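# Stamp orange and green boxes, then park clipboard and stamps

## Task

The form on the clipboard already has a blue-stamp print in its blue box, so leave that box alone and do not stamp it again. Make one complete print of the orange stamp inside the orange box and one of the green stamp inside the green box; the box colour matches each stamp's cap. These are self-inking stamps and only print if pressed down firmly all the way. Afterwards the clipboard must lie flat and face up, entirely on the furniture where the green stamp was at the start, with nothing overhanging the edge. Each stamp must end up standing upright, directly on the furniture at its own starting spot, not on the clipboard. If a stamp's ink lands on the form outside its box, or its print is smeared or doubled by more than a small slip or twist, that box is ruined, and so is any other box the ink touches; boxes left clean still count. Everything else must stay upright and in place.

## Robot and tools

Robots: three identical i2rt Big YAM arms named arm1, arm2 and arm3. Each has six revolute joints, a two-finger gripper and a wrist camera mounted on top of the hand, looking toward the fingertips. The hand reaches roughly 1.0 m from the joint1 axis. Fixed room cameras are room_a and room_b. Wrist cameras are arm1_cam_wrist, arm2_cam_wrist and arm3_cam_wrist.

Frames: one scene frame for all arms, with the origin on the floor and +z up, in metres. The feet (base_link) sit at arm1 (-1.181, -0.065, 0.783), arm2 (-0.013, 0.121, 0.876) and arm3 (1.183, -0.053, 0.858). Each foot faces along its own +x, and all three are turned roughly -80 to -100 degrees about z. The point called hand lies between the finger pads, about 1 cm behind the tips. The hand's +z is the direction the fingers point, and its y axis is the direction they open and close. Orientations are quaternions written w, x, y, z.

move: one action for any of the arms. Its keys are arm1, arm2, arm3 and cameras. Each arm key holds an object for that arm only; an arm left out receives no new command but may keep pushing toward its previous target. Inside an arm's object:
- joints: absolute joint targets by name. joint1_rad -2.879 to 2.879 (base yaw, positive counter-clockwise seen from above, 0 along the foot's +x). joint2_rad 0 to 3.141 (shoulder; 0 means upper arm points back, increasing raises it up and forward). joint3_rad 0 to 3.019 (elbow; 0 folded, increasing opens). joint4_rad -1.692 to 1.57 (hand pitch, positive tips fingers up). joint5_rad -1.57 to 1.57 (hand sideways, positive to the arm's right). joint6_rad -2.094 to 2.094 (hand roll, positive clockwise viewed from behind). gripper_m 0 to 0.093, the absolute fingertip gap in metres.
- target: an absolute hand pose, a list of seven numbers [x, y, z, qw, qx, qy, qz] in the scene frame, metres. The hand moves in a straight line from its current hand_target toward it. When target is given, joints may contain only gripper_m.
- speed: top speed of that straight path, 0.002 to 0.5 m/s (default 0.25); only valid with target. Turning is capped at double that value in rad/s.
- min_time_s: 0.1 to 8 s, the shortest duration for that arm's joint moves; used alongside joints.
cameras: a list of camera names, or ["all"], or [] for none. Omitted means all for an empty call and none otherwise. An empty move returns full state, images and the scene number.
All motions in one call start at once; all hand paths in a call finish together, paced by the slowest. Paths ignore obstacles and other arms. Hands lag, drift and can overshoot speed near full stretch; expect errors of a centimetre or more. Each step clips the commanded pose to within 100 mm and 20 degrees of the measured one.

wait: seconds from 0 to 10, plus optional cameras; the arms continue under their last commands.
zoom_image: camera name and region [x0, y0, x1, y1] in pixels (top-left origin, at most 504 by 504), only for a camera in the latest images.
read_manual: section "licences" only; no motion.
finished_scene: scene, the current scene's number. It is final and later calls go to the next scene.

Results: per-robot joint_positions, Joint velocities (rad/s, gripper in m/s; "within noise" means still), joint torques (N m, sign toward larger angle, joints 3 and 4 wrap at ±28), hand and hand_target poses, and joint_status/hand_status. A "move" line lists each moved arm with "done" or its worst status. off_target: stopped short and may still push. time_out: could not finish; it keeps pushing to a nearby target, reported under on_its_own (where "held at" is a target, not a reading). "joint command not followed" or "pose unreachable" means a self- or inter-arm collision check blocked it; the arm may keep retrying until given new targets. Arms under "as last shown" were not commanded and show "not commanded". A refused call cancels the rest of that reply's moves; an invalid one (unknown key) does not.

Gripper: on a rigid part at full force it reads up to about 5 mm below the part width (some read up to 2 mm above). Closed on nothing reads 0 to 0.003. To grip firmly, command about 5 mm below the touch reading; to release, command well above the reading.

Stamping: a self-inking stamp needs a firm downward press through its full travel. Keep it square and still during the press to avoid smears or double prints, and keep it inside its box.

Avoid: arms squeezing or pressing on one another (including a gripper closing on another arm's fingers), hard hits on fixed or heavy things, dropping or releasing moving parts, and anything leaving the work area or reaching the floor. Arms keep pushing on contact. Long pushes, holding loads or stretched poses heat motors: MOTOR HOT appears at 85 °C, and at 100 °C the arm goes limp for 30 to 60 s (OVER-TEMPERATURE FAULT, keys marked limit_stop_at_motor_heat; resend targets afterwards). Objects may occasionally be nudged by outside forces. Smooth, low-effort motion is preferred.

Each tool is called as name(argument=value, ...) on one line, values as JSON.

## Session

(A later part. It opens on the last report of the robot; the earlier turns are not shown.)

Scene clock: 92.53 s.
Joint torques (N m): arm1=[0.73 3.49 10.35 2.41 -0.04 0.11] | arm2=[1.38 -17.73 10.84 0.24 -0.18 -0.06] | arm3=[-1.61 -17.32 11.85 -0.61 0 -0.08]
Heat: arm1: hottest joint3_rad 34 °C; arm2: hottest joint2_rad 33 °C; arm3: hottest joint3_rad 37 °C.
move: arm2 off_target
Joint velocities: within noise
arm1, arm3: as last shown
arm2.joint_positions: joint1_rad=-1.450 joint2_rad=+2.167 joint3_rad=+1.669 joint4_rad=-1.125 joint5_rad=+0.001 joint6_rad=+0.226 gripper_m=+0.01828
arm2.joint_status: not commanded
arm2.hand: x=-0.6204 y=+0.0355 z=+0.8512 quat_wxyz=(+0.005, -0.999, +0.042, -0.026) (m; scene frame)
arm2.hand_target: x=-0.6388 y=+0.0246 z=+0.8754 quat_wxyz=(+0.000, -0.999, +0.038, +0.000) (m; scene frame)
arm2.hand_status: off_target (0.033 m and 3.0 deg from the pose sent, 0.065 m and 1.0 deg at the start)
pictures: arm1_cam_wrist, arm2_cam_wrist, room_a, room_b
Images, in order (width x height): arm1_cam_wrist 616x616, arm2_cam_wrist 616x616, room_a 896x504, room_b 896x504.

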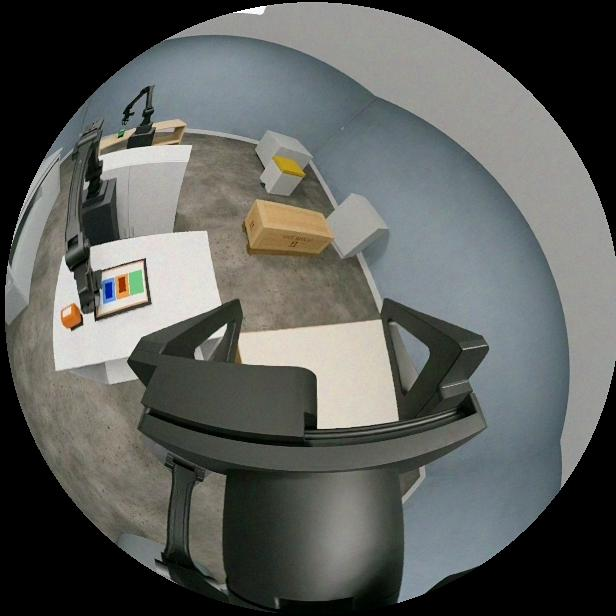

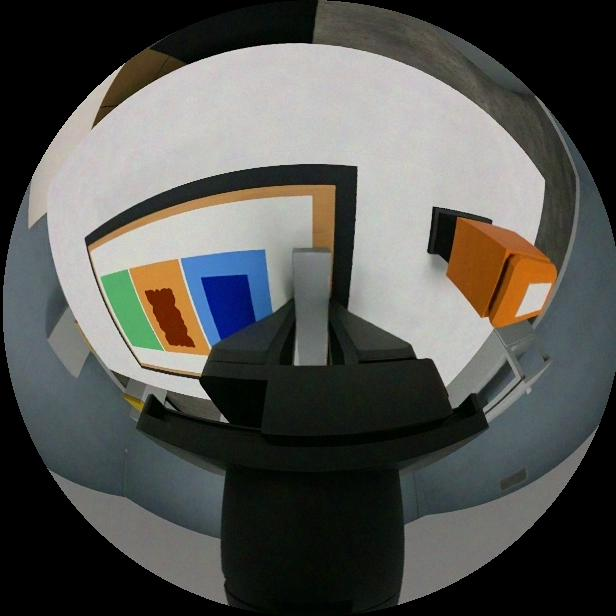

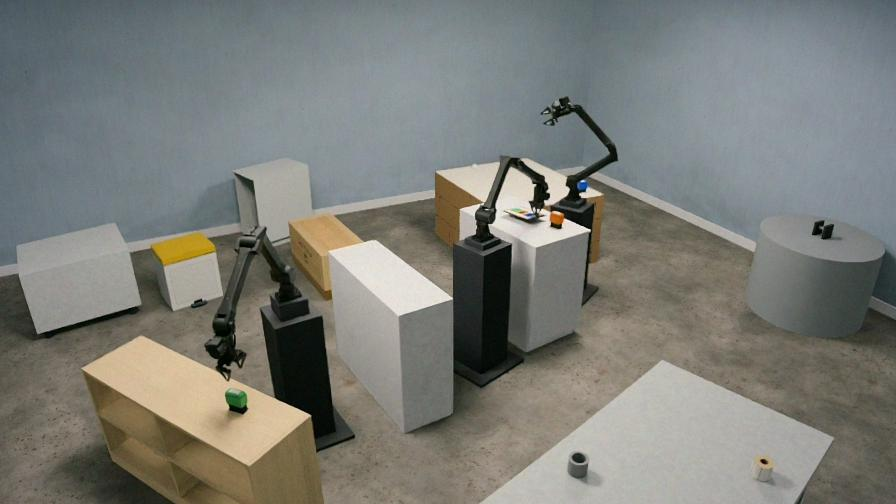

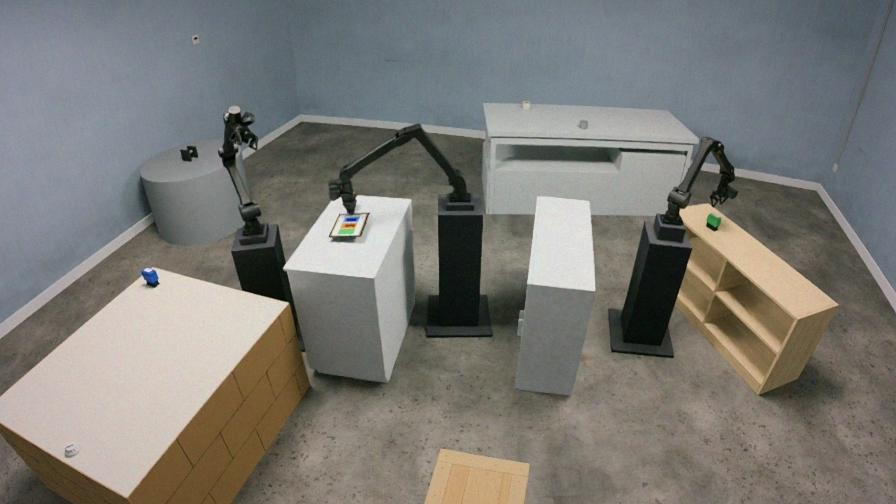

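move(arm2={"target": [-0.60, 0.0, 1.04, 0, 0.9993, -0.0375, 0], "speed": 0.15}, arm3={"joints": {"joint1_rad": -1.217, "joint2_rad": 1.84, "joint3_rad": 1.875, "joint4_rad": -1.606, "joint5_rad": 0.0, "joint6_rad": 0.0}, "min_time_s": 3.5}, cameras=["all"])

zoom_image(camera="arm3_cam_wrist", region=[100, 20, 500, 400])

zoom_image(camera="room_b", region=[300, 120, 480, 300])

Scene clock: 97.43 s.
Joint torques (N m): arm1=[0.56 3.84 10.37 2.44 -0.04 0.11] | arm2=[1.55 -15.74 12.23 0.24 -0.19 0.02] | arm3=[0.73 -15.79 14.71 -0.54 -0.13 -0.08]
Heat: arm1: hottest joint3_rad 34 °C; arm2: hottest joint2_rad 33 °C; arm3: hottest joint3_rad 37 °C.
move: arm2 off_target; arm3 done
Joint velocities: within noise
arm1: as last shown
arm2.joint_positions: joint1_rad=-1.403 joint2_rad=+1.937 joint3_rad=+1.752 joint4_rad=-1.435 joint5_rad=+0.001 joint6_rad=+0.269 gripper_m=+0.01828
arm2.joint_status: not commanded
arm2.hand: x=-0.5869 y=+0.0121 z=+1.0172 quat_wxyz=(+0.006, -0.999, +0.040, -0.024) (m; scene frame)
arm2.hand_target: x=-0.5987 y=+0.0003 z=+1.0401 quat_wxyz=(+0.000, -0.999, +0.037, +0.000) (m; scene frame)
arm2.hand_status: off_target (0.029 m and 2.9 deg from the pose sent, 0.193 m and 3.0 deg at the start)
arm3.joint_positions: joint1_rad=-1.227 joint2_rad=+1.846 joint3_rad=+1.823 joint4_rad=-1.595 joint5_rad=+0.001 joint6_rad=+0.010 gripper_m=+0.09398
arm3.joint_status: all done
arm3.hand: x=+0.6302 y=-0.1407 z=+1.0787 quat_wxyz=(+0.001, -0.997, -0.075, -0.023) (m; scene frame)
arm3.hand_target: x=+0.6219 y=-0.1481 z=+1.1016 quat_wxyz=(-0.002, -0.996, -0.085, +0.001) (m; scene frame)
arm3.hand_status: not commanded
pictures: arm1_cam_wrist, arm2_cam_wrist, arm3_cam_wrist, room_a, room_b
Images, in order (width x height): arm1_cam_wrist 616x616, arm2_cam_wrist 616x616, arm3_cam_wrist 616x616, room_a 896x504, room_b 896x504.

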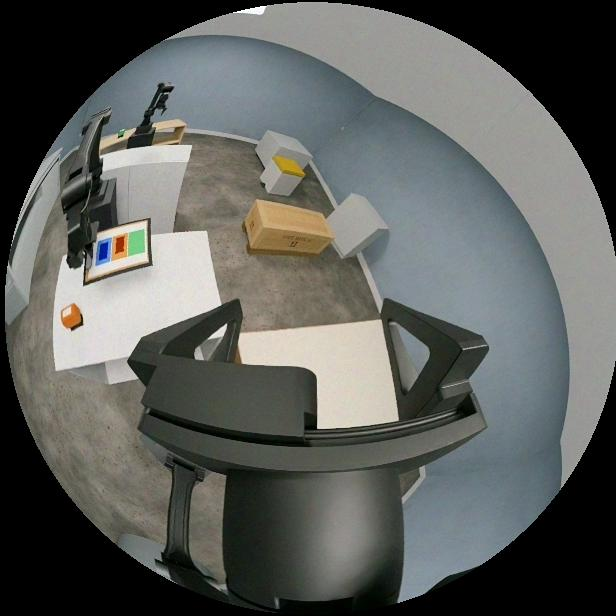

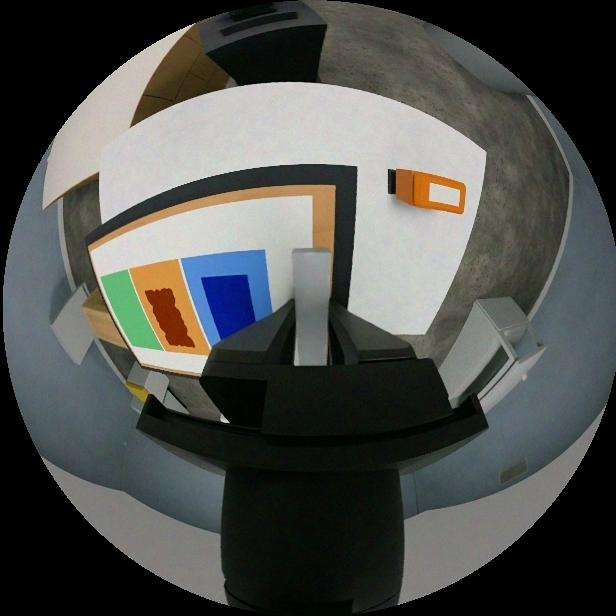

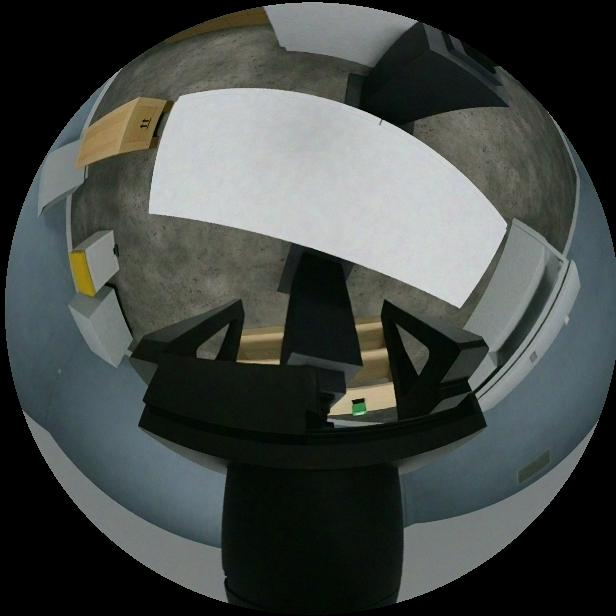

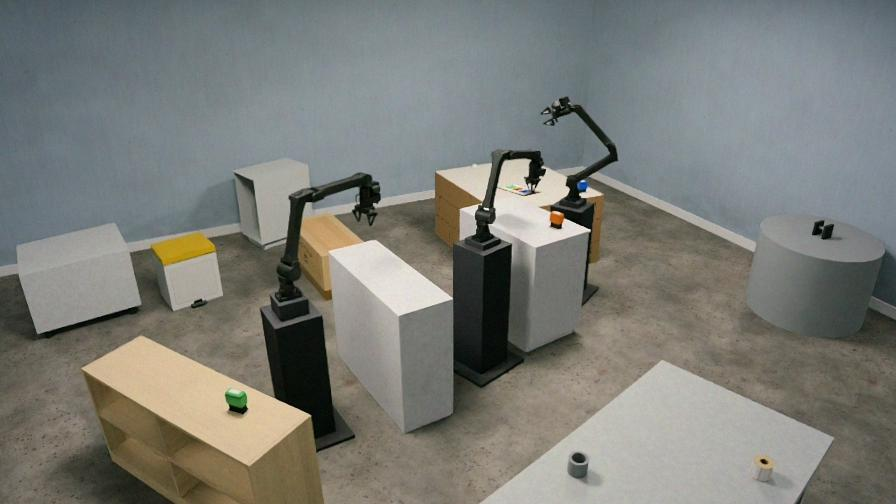

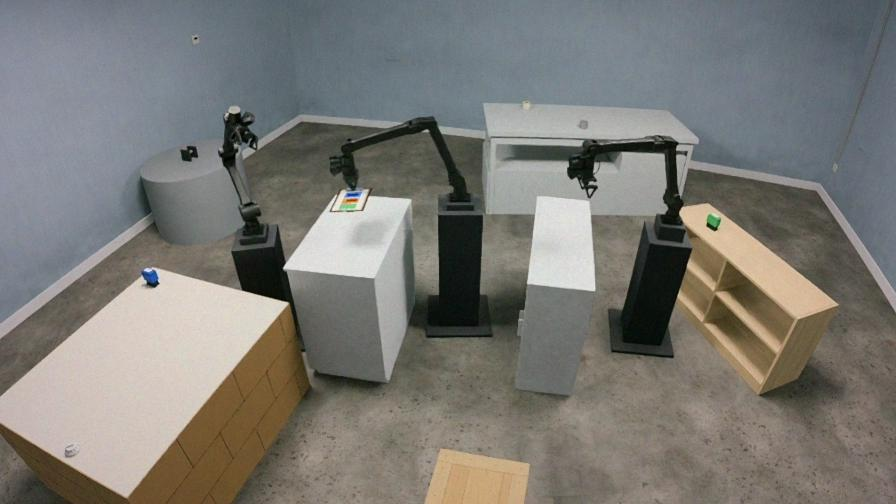

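Scaled by 1.260 from the camera's 616x616 image, which has a finer 880x880 frame.

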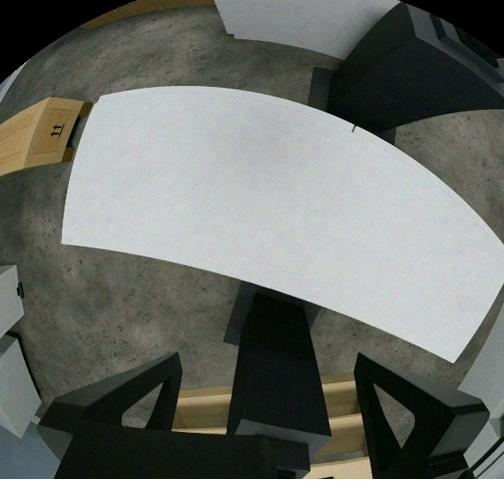

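Scaled by 2.800 from the camera's 896x504 image, which has a finer 1280x720 frame.

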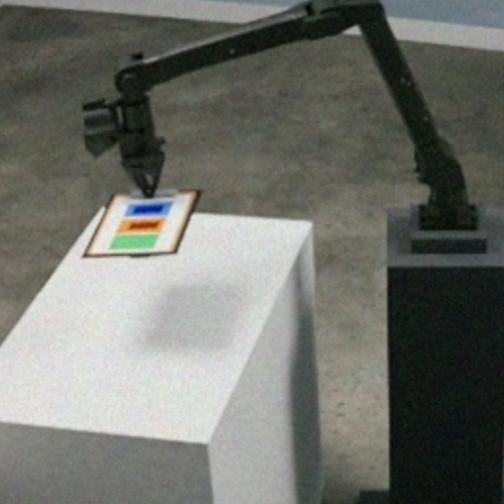

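move(arm2={"joints": {"joint1_rad": 1.134, "joint6_rad": -0.257}, "min_time_s": 5}, arm3={"joints": {"joint1_rad": -0.5, "joint2_rad": 0.7, "joint3_rad": 1.38, "joint4_rad": -1.5, "joint5_rad": 0.0, "joint6_rad": 0.6}, "min_time_s": 2.0}, cameras=["arm2_cam_wrist", "arm3_cam_wrist", "room_a", "room_b"])

zoom_image(camera="room_b", region=[440, 100, 640, 300])

zoom_image(camera="room_a", region=[300, 140, 500, 320])

Scene clock: 104.03 s.
Joint torques (N m): arm1=[0.73 3.66 10.41 2.47 -0.06 0.12] | arm2=[-0.21 -15.68 12.23 0.23 -0.27 -0.22] | arm3=[0.85 2.84 8.8 1.66 -0.07 0.06]
Heat: arm1: hottest joint3_rad 34 °C; arm2: hottest joint2_rad 33 °C; arm3: hottest joint3_rad 38 °C.
move: arm2 done; arm3 done
Joint velocities: within noise
arm1: as last shown
arm2.joint_positions: joint1_rad=+1.143 joint2_rad=+1.937 joint3_rad=+1.752 joint4_rad=-1.435 joint5_rad=+0.002 joint6_rad=-0.245 gripper_m=+0.01828
arm2.joint_status: all done
arm2.hand: x=+0.5229 y=-0.1112 z=+1.0174 quat_wxyz=(+0.024, -0.081, -0.996, -0.007) (m; scene frame)
arm2.hand_target: x=+0.5337 y=-0.1212 z=+1.0404 quat_wxyz=(-0.001, -0.080, -0.997, +0.000) (m; scene frame)
arm2.hand_status: not commanded
arm3.joint_positions: joint1_rad=-0.515 joint2_rad=+0.694 joint3_rad=+1.387 joint4_rad=-1.519 joint5_rad=+0.000 joint6_rad=+0.591 gripper_m=+0.09398
arm3.joint_status: all done
arm3.hand: x=+1.0314 y=-0.2317 z=+1.3454 quat_wxyz=(-0.245, -0.921, -0.130, +0.272) (m; scene frame)
arm3.hand_target: x=+1.0305 y=-0.2387 z=+1.3440 quat_wxyz=(-0.250, -0.920, -0.133, +0.271) (m; scene frame)
arm3.hand_status: not commanded
pictures: arm2_cam_wrist, arm3_cam_wrist, room_a, room_b
Images, in order (width x height): arm2_cam_wrist 616x616, arm3_cam_wrist 616x616, room_a 896x504, room_b 896x504.

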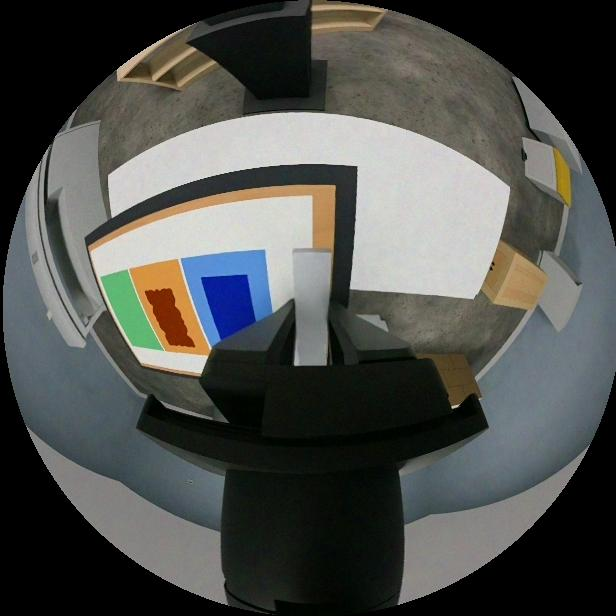

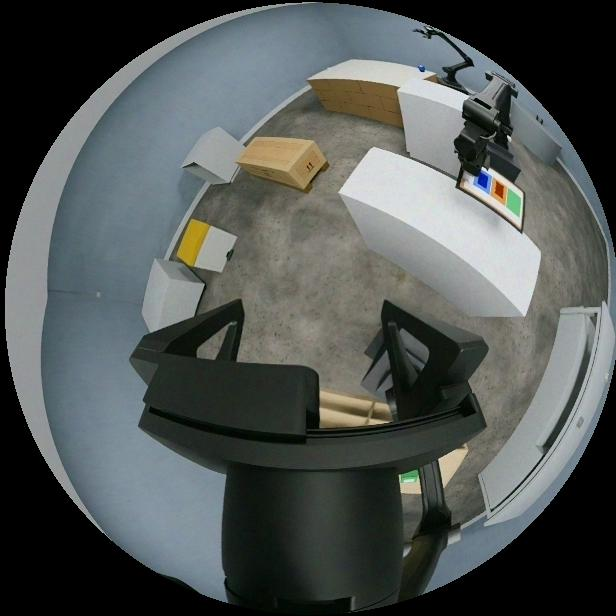

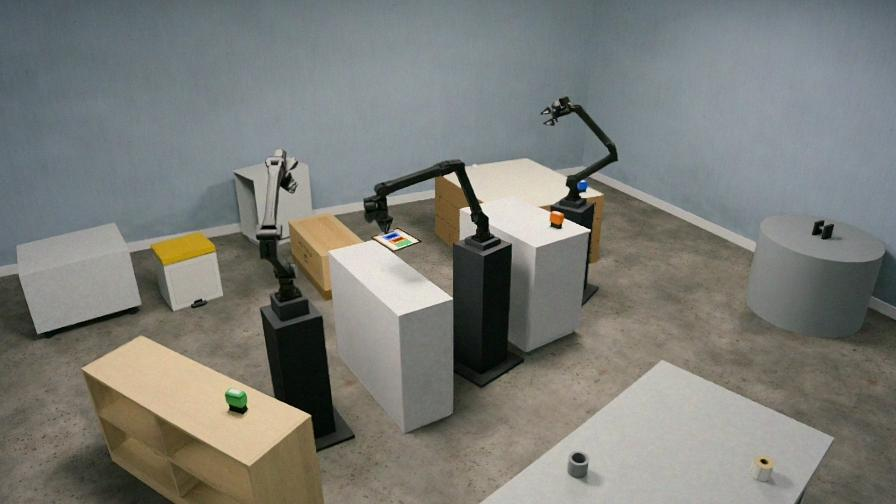

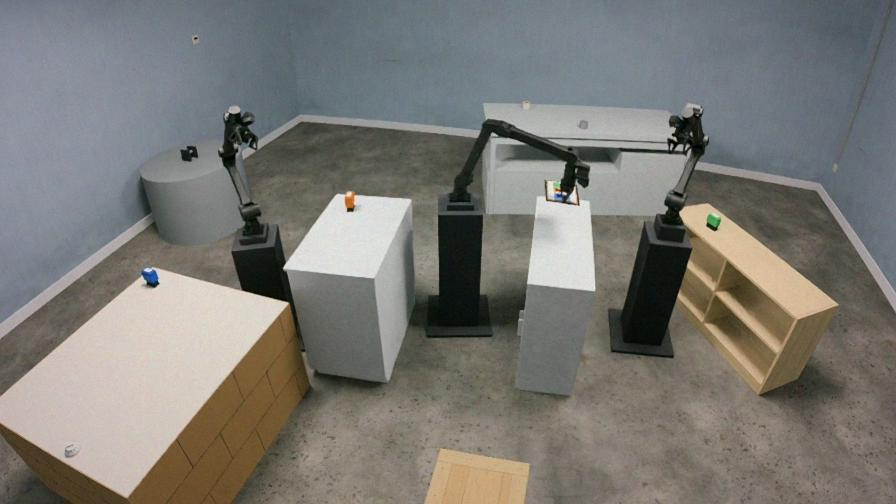

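Scaled by 2.520 from the camera's 896x504 image, which has a finer 1280x720 frame.

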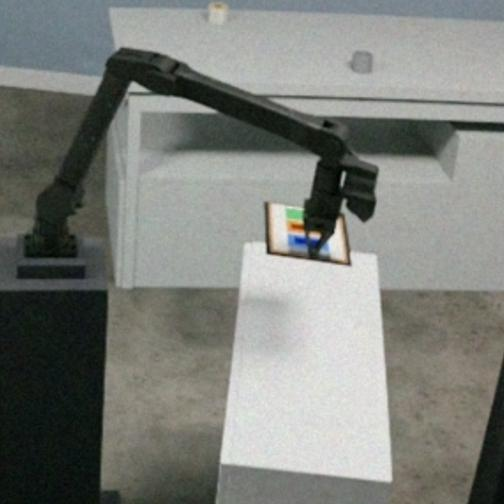

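Scaled by 2.520 from the camera's 896x504 image, which has a finer 1280x720 frame.

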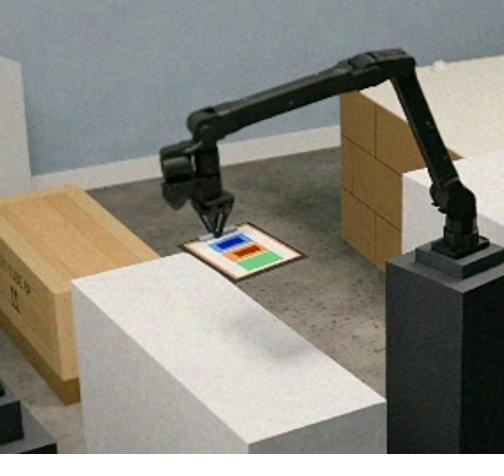

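move(arm2={"target": [0.566, -0.150, 0.915, 0, 0.0802, 0.9968, 0], "speed": 0.12}, cameras=["arm2_cam_wrist", "arm3_cam_wrist", "room_a", "room_b"])

zoom_image(camera="room_b", region=[500, 150, 630, 280])

zoom_image(camera="room_a", region=[320, 180, 450, 310])

zoom_image(camera="arm3_cam_wrist", region=[330, 80, 560, 330])

Scene clock: 107.20 s.
Joint torques (N m): arm1=[0.67 3.37 10.26 2.33 -0.06 0.13] | arm2=[-0.62 -16.62 10.07 1.01 -0.22 -0.21] | arm3=[1.08 2.43 8.8 1.69 -0.08 0.06]
Heat: arm1: hottest joint3_rad 35 °C; arm2: hottest joint2_rad 33 °C; arm3: hottest joint3_rad 38 °C.
move: arm2 off_target
Joint velocities: within noise
arm1, arm3: as last shown
arm2.joint_positions: joint1_rad=+1.129 joint2_rad=+2.124 joint3_rad=+1.752 joint4_rad=-1.235 joint5_rad=+0.002 joint6_rad=-0.265 gripper_m=+0.01828
arm2.joint_status: not commanded
arm2.hand: x=+0.5573 y=-0.1354 z=+0.9060 quat_wxyz=(+0.018, -0.078, -0.997, -0.005) (m; scene frame)
arm2.hand_target: x=+0.5654 y=-0.1498 z=+0.9152 quat_wxyz=(+0.000, -0.080, -0.997, +0.000) (m; scene frame)
arm2.hand_status: off_target (0.019 m and 2.1 deg from the pose sent, 0.118 m and 2.8 deg at the start)
pictures: arm2_cam_wrist, arm3_cam_wrist, room_a, room_b
Images, in order (width x height): arm2_cam_wrist 616x616, arm3_cam_wrist 616x616, room_a 896x504, room_b 896x504.

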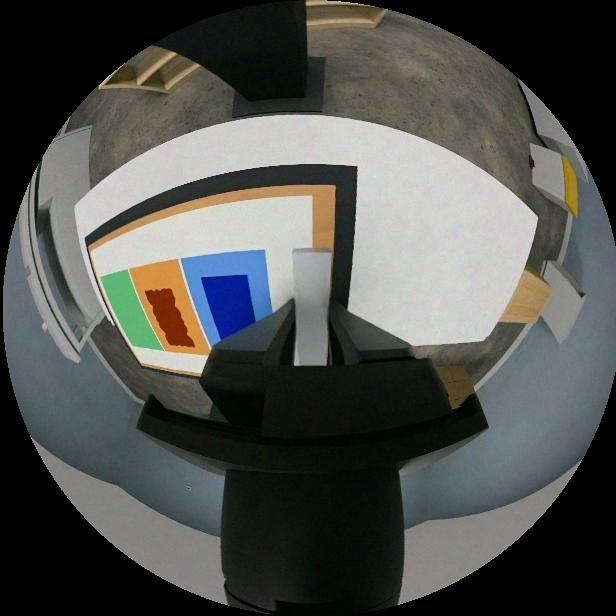

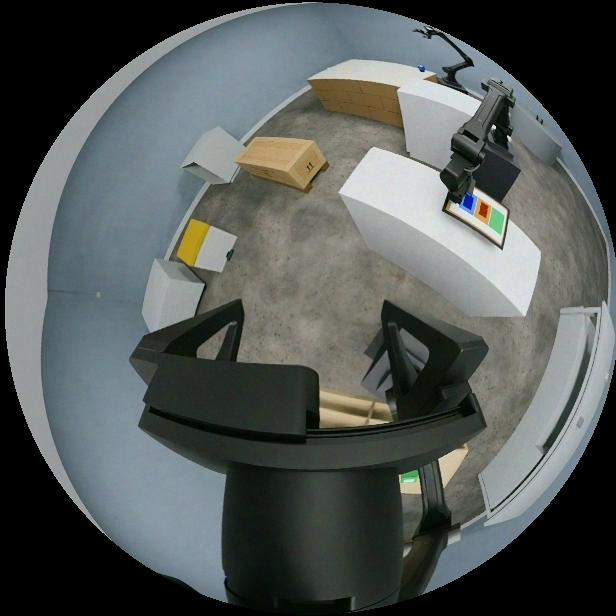

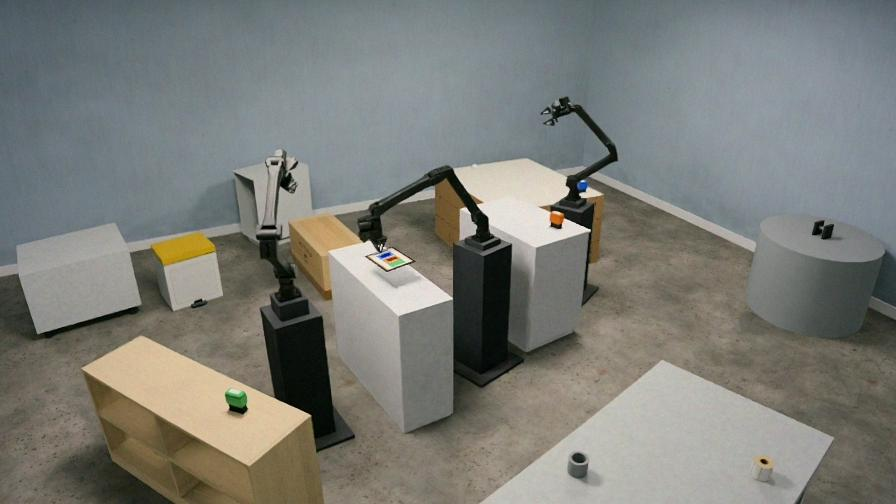

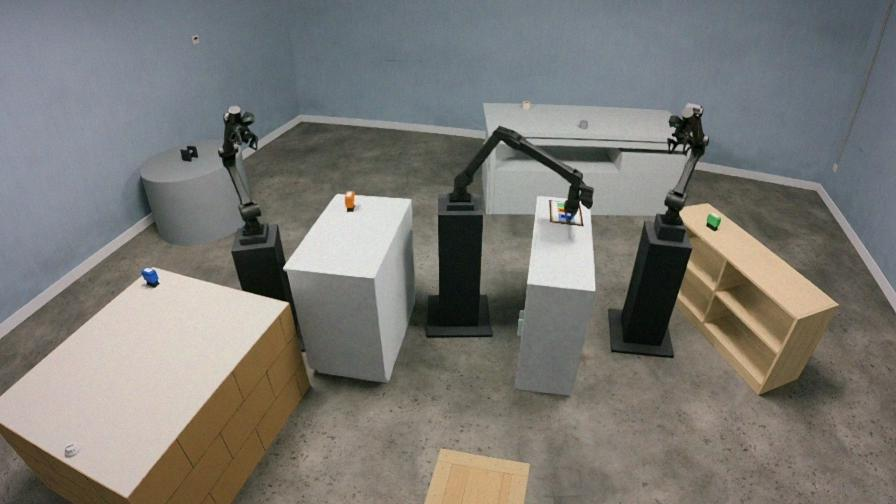

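Scaled by 3.877 from the camera's 896x504 image, which has a finer 1280x720 frame.

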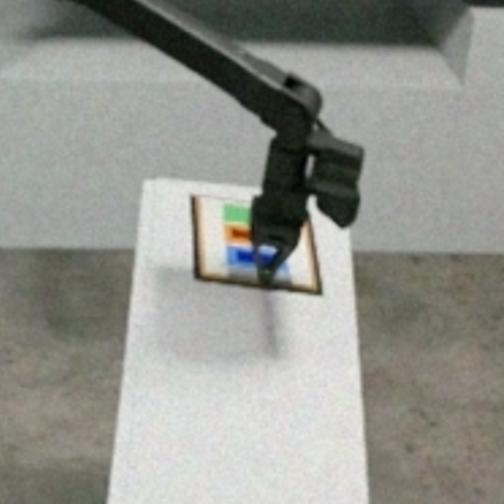

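Scaled by 3.877 from the camera's 896x504 image, which has a finer 1280x720 frame.

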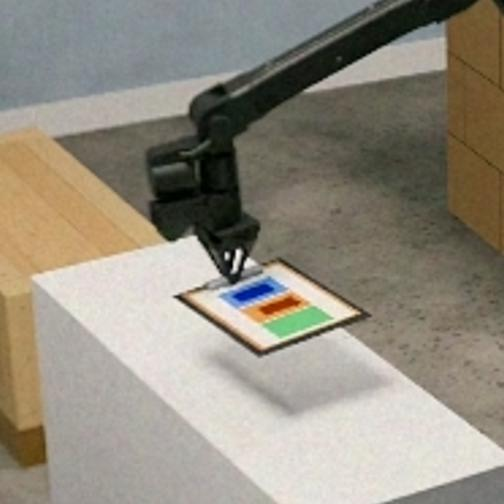

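Scaled by 2.016 from the camera's 616x616 image, which has a finer 880x880 frame.

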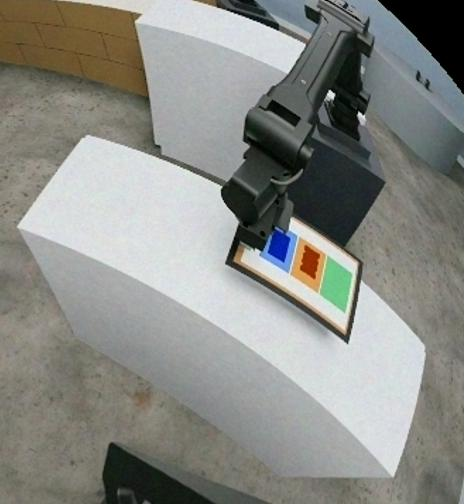

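move(arm2={"target": [0.566, -0.150, 0.825, 0, 0.0802, 0.9968, 0], "speed": 0.1}, cameras=["arm3_cam_wrist", "room_a", "room_b"])

zoom_image(camera="room_b", region=[500, 150, 630, 280])

zoom_image(camera="room_a", region=[320, 180, 450, 310])

zoom_image(camera="arm3_cam_wrist", region=[400, 130, 560, 290])

Scene clock: 109.20 s.
Joint torques (N m): arm1=[0.62 3.84 10.4 2.41 -0.03 0.11] | arm2=[-0.62 -16.85 7.86 1.05 -0.24 -0.2] | arm3=[1.08 2.55 8.66 1.52 -0.05 0.07]
Heat: arm1: hottest joint3_rad 35 °C; arm2: hottest joint2_rad 33 °C; arm3: hottest joint3_rad 38 °C.
move: arm2 off_target
Joint velocities: within noise
arm1, arm3: as last shown
arm2.joint_positions: joint1_rad=+1.129 joint2_rad=+2.226 joint3_rad=+1.702 joint4_rad=-1.058 joint5_rad=+0.002 joint6_rad=-0.265 gripper_m=+0.01828
arm2.joint_status: not commanded
arm2.hand: x=+0.5659 y=-0.1392 z=+0.8263 quat_wxyz=(+0.005, -0.078, -0.997, -0.001) (m; scene frame)
arm2.hand_target: x=+0.5658 y=-0.1499 z=+0.8250 quat_wxyz=(+0.000, -0.080, -0.997, +0.000) (m; scene frame)
arm2.hand_status: off_target (0.011 m and 0.7 deg from the pose sent, 0.083 m and 2.1 deg at the start)
pictures: arm3_cam_wrist, room_a, room_b
Images, in order (width x height): arm3_cam_wrist 616x616, room_a 896x504, room_b 896x504.

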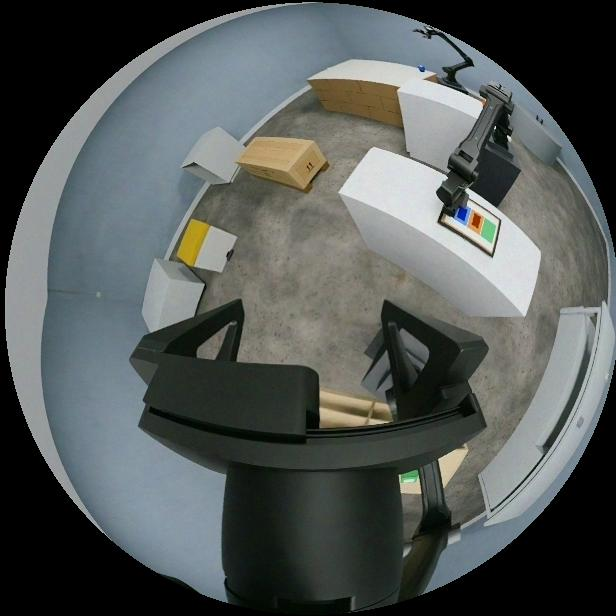

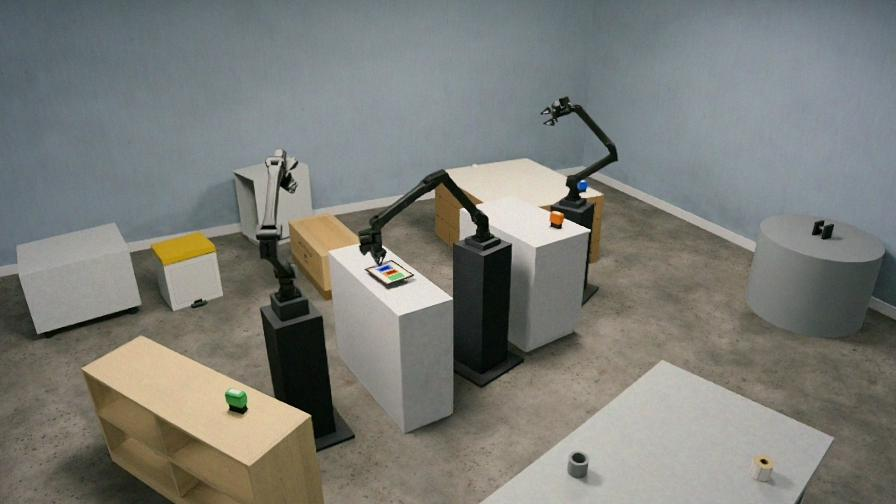

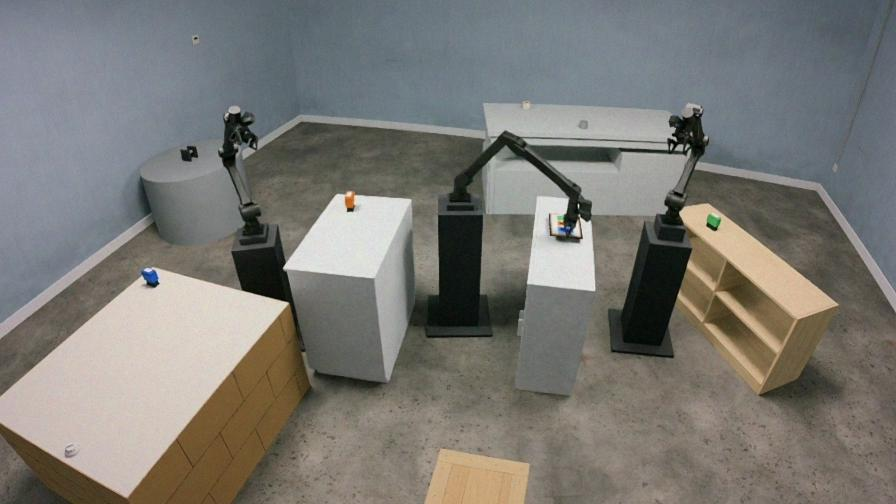

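Scaled by 3.877 from the camera's 896x504 image, which has a finer 1280x720 frame.

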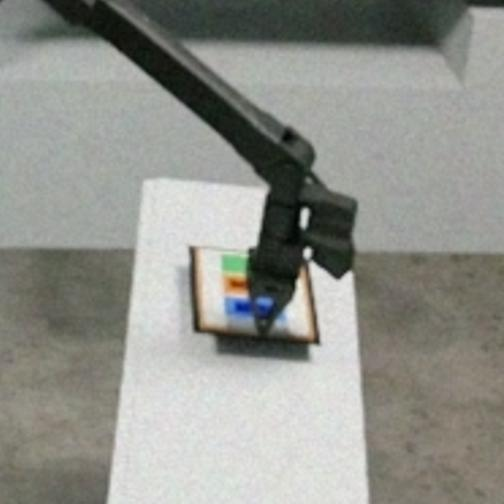

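Scaled by 3.877 from the camera's 896x504 image, which has a finer 1280x720 frame.

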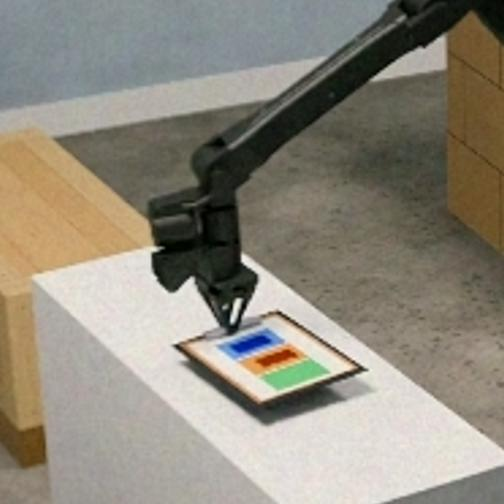

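Scaled by 3.150 from the camera's 616x616 image, which has a finer 880x880 frame.

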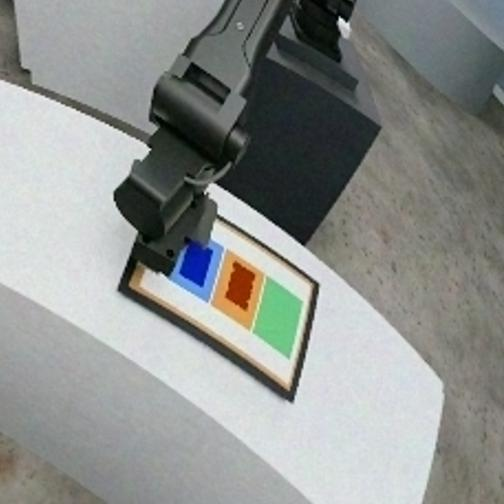

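move(arm2={"target": [0.566, -0.150, 0.795, 0, 0.0802, 0.9968, 0], "speed": 0.06}, cameras=["arm3_cam_wrist", "room_a", "room_b"])

zoom_image(camera="room_b", region=[500, 150, 630, 280])

zoom_image(camera="room_a", region=[320, 180, 450, 310])

zoom_image(camera="arm3_cam_wrist", region=[400, 130, 560, 290])

Scene clock: 110.63 s.
Joint torques (N m): arm1=[0.79 3.78 10.45 2.36 -0.04 0.11] | arm2=[-0.67 -17.03 7.62 1.03 -0.25 -0.2] | arm3=[1.08 2.73 8.69 1.58 -0.09 0.05]
Heat: arm1: hottest joint3_rad 35 °C; arm2: hottest joint2_rad 33 °C; arm3: hottest joint3_rad 38 °C.
move: arm2 off_target
Joint velocities: within noise
arm1, arm3: as last shown
arm2.joint_positions: joint1_rad=+1.129 joint2_rad=+2.269 joint3_rad=+1.691 joint4_rad=-1.003 joint5_rad=+0.002 joint6_rad=-0.265 gripper_m=+0.01828
arm2.joint_status: not commanded
arm2.hand: x=+0.5662 y=-0.1394 z=+0.7964 quat_wxyz=(+0.005, -0.078, -0.997, +0.000) (m; scene frame)
arm2.hand_target: x=+0.5658 y=-0.1499 z=+0.7950 quat_wxyz=(+0.000, -0.080, -0.997, +0.000) (m; scene frame)
arm2.hand_status: off_target (0.011 m and 0.6 deg from the pose sent, 0.033 m and 0.6 deg at the start)
pictures: arm3_cam_wrist, room_a, room_b
Images, in order (width x height): arm3_cam_wrist 616x616, room_a 896x504, room_b 896x504.

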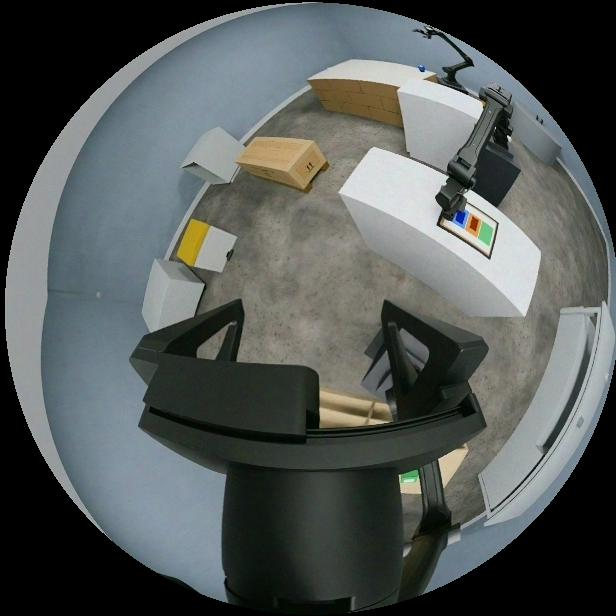

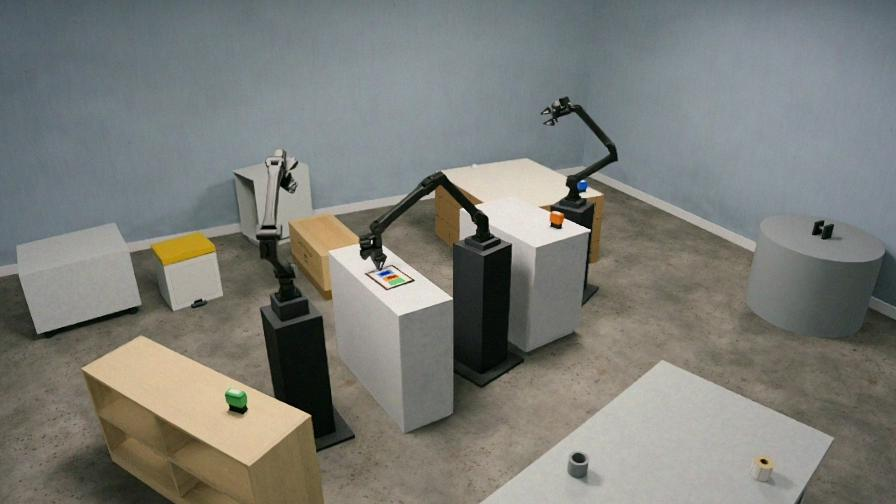

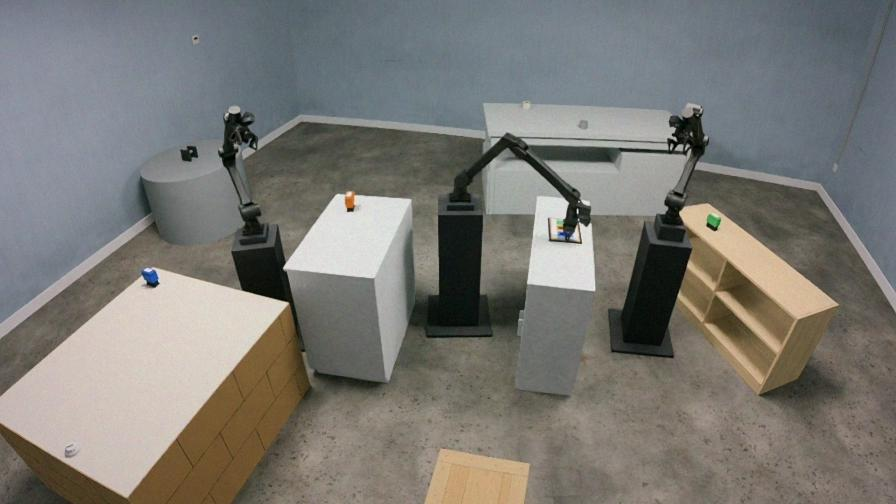

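Scaled by 3.877 from the camera's 896x504 image, which has a finer 1280x720 frame.

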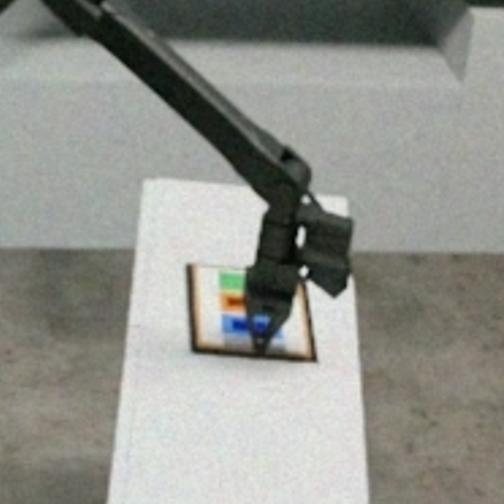

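Scaled by 3.877 from the camera's 896x504 image, which has a finer 1280x720 frame.

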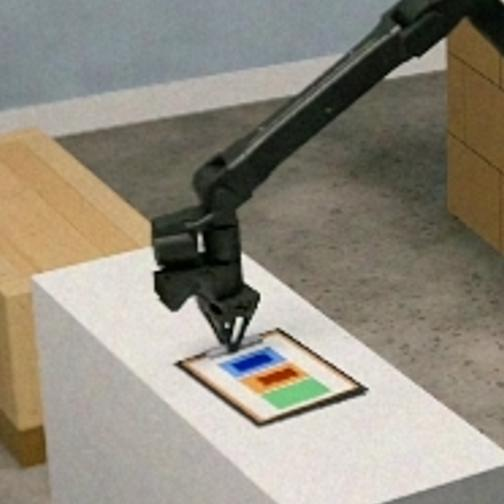

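Scaled by 3.150 from the camera's 616x616 image, which has a finer 880x880 frame.

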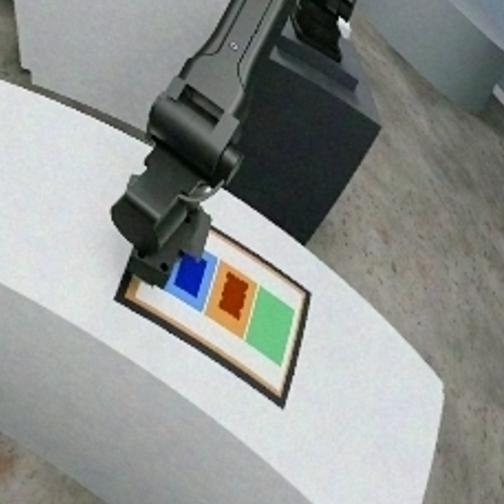

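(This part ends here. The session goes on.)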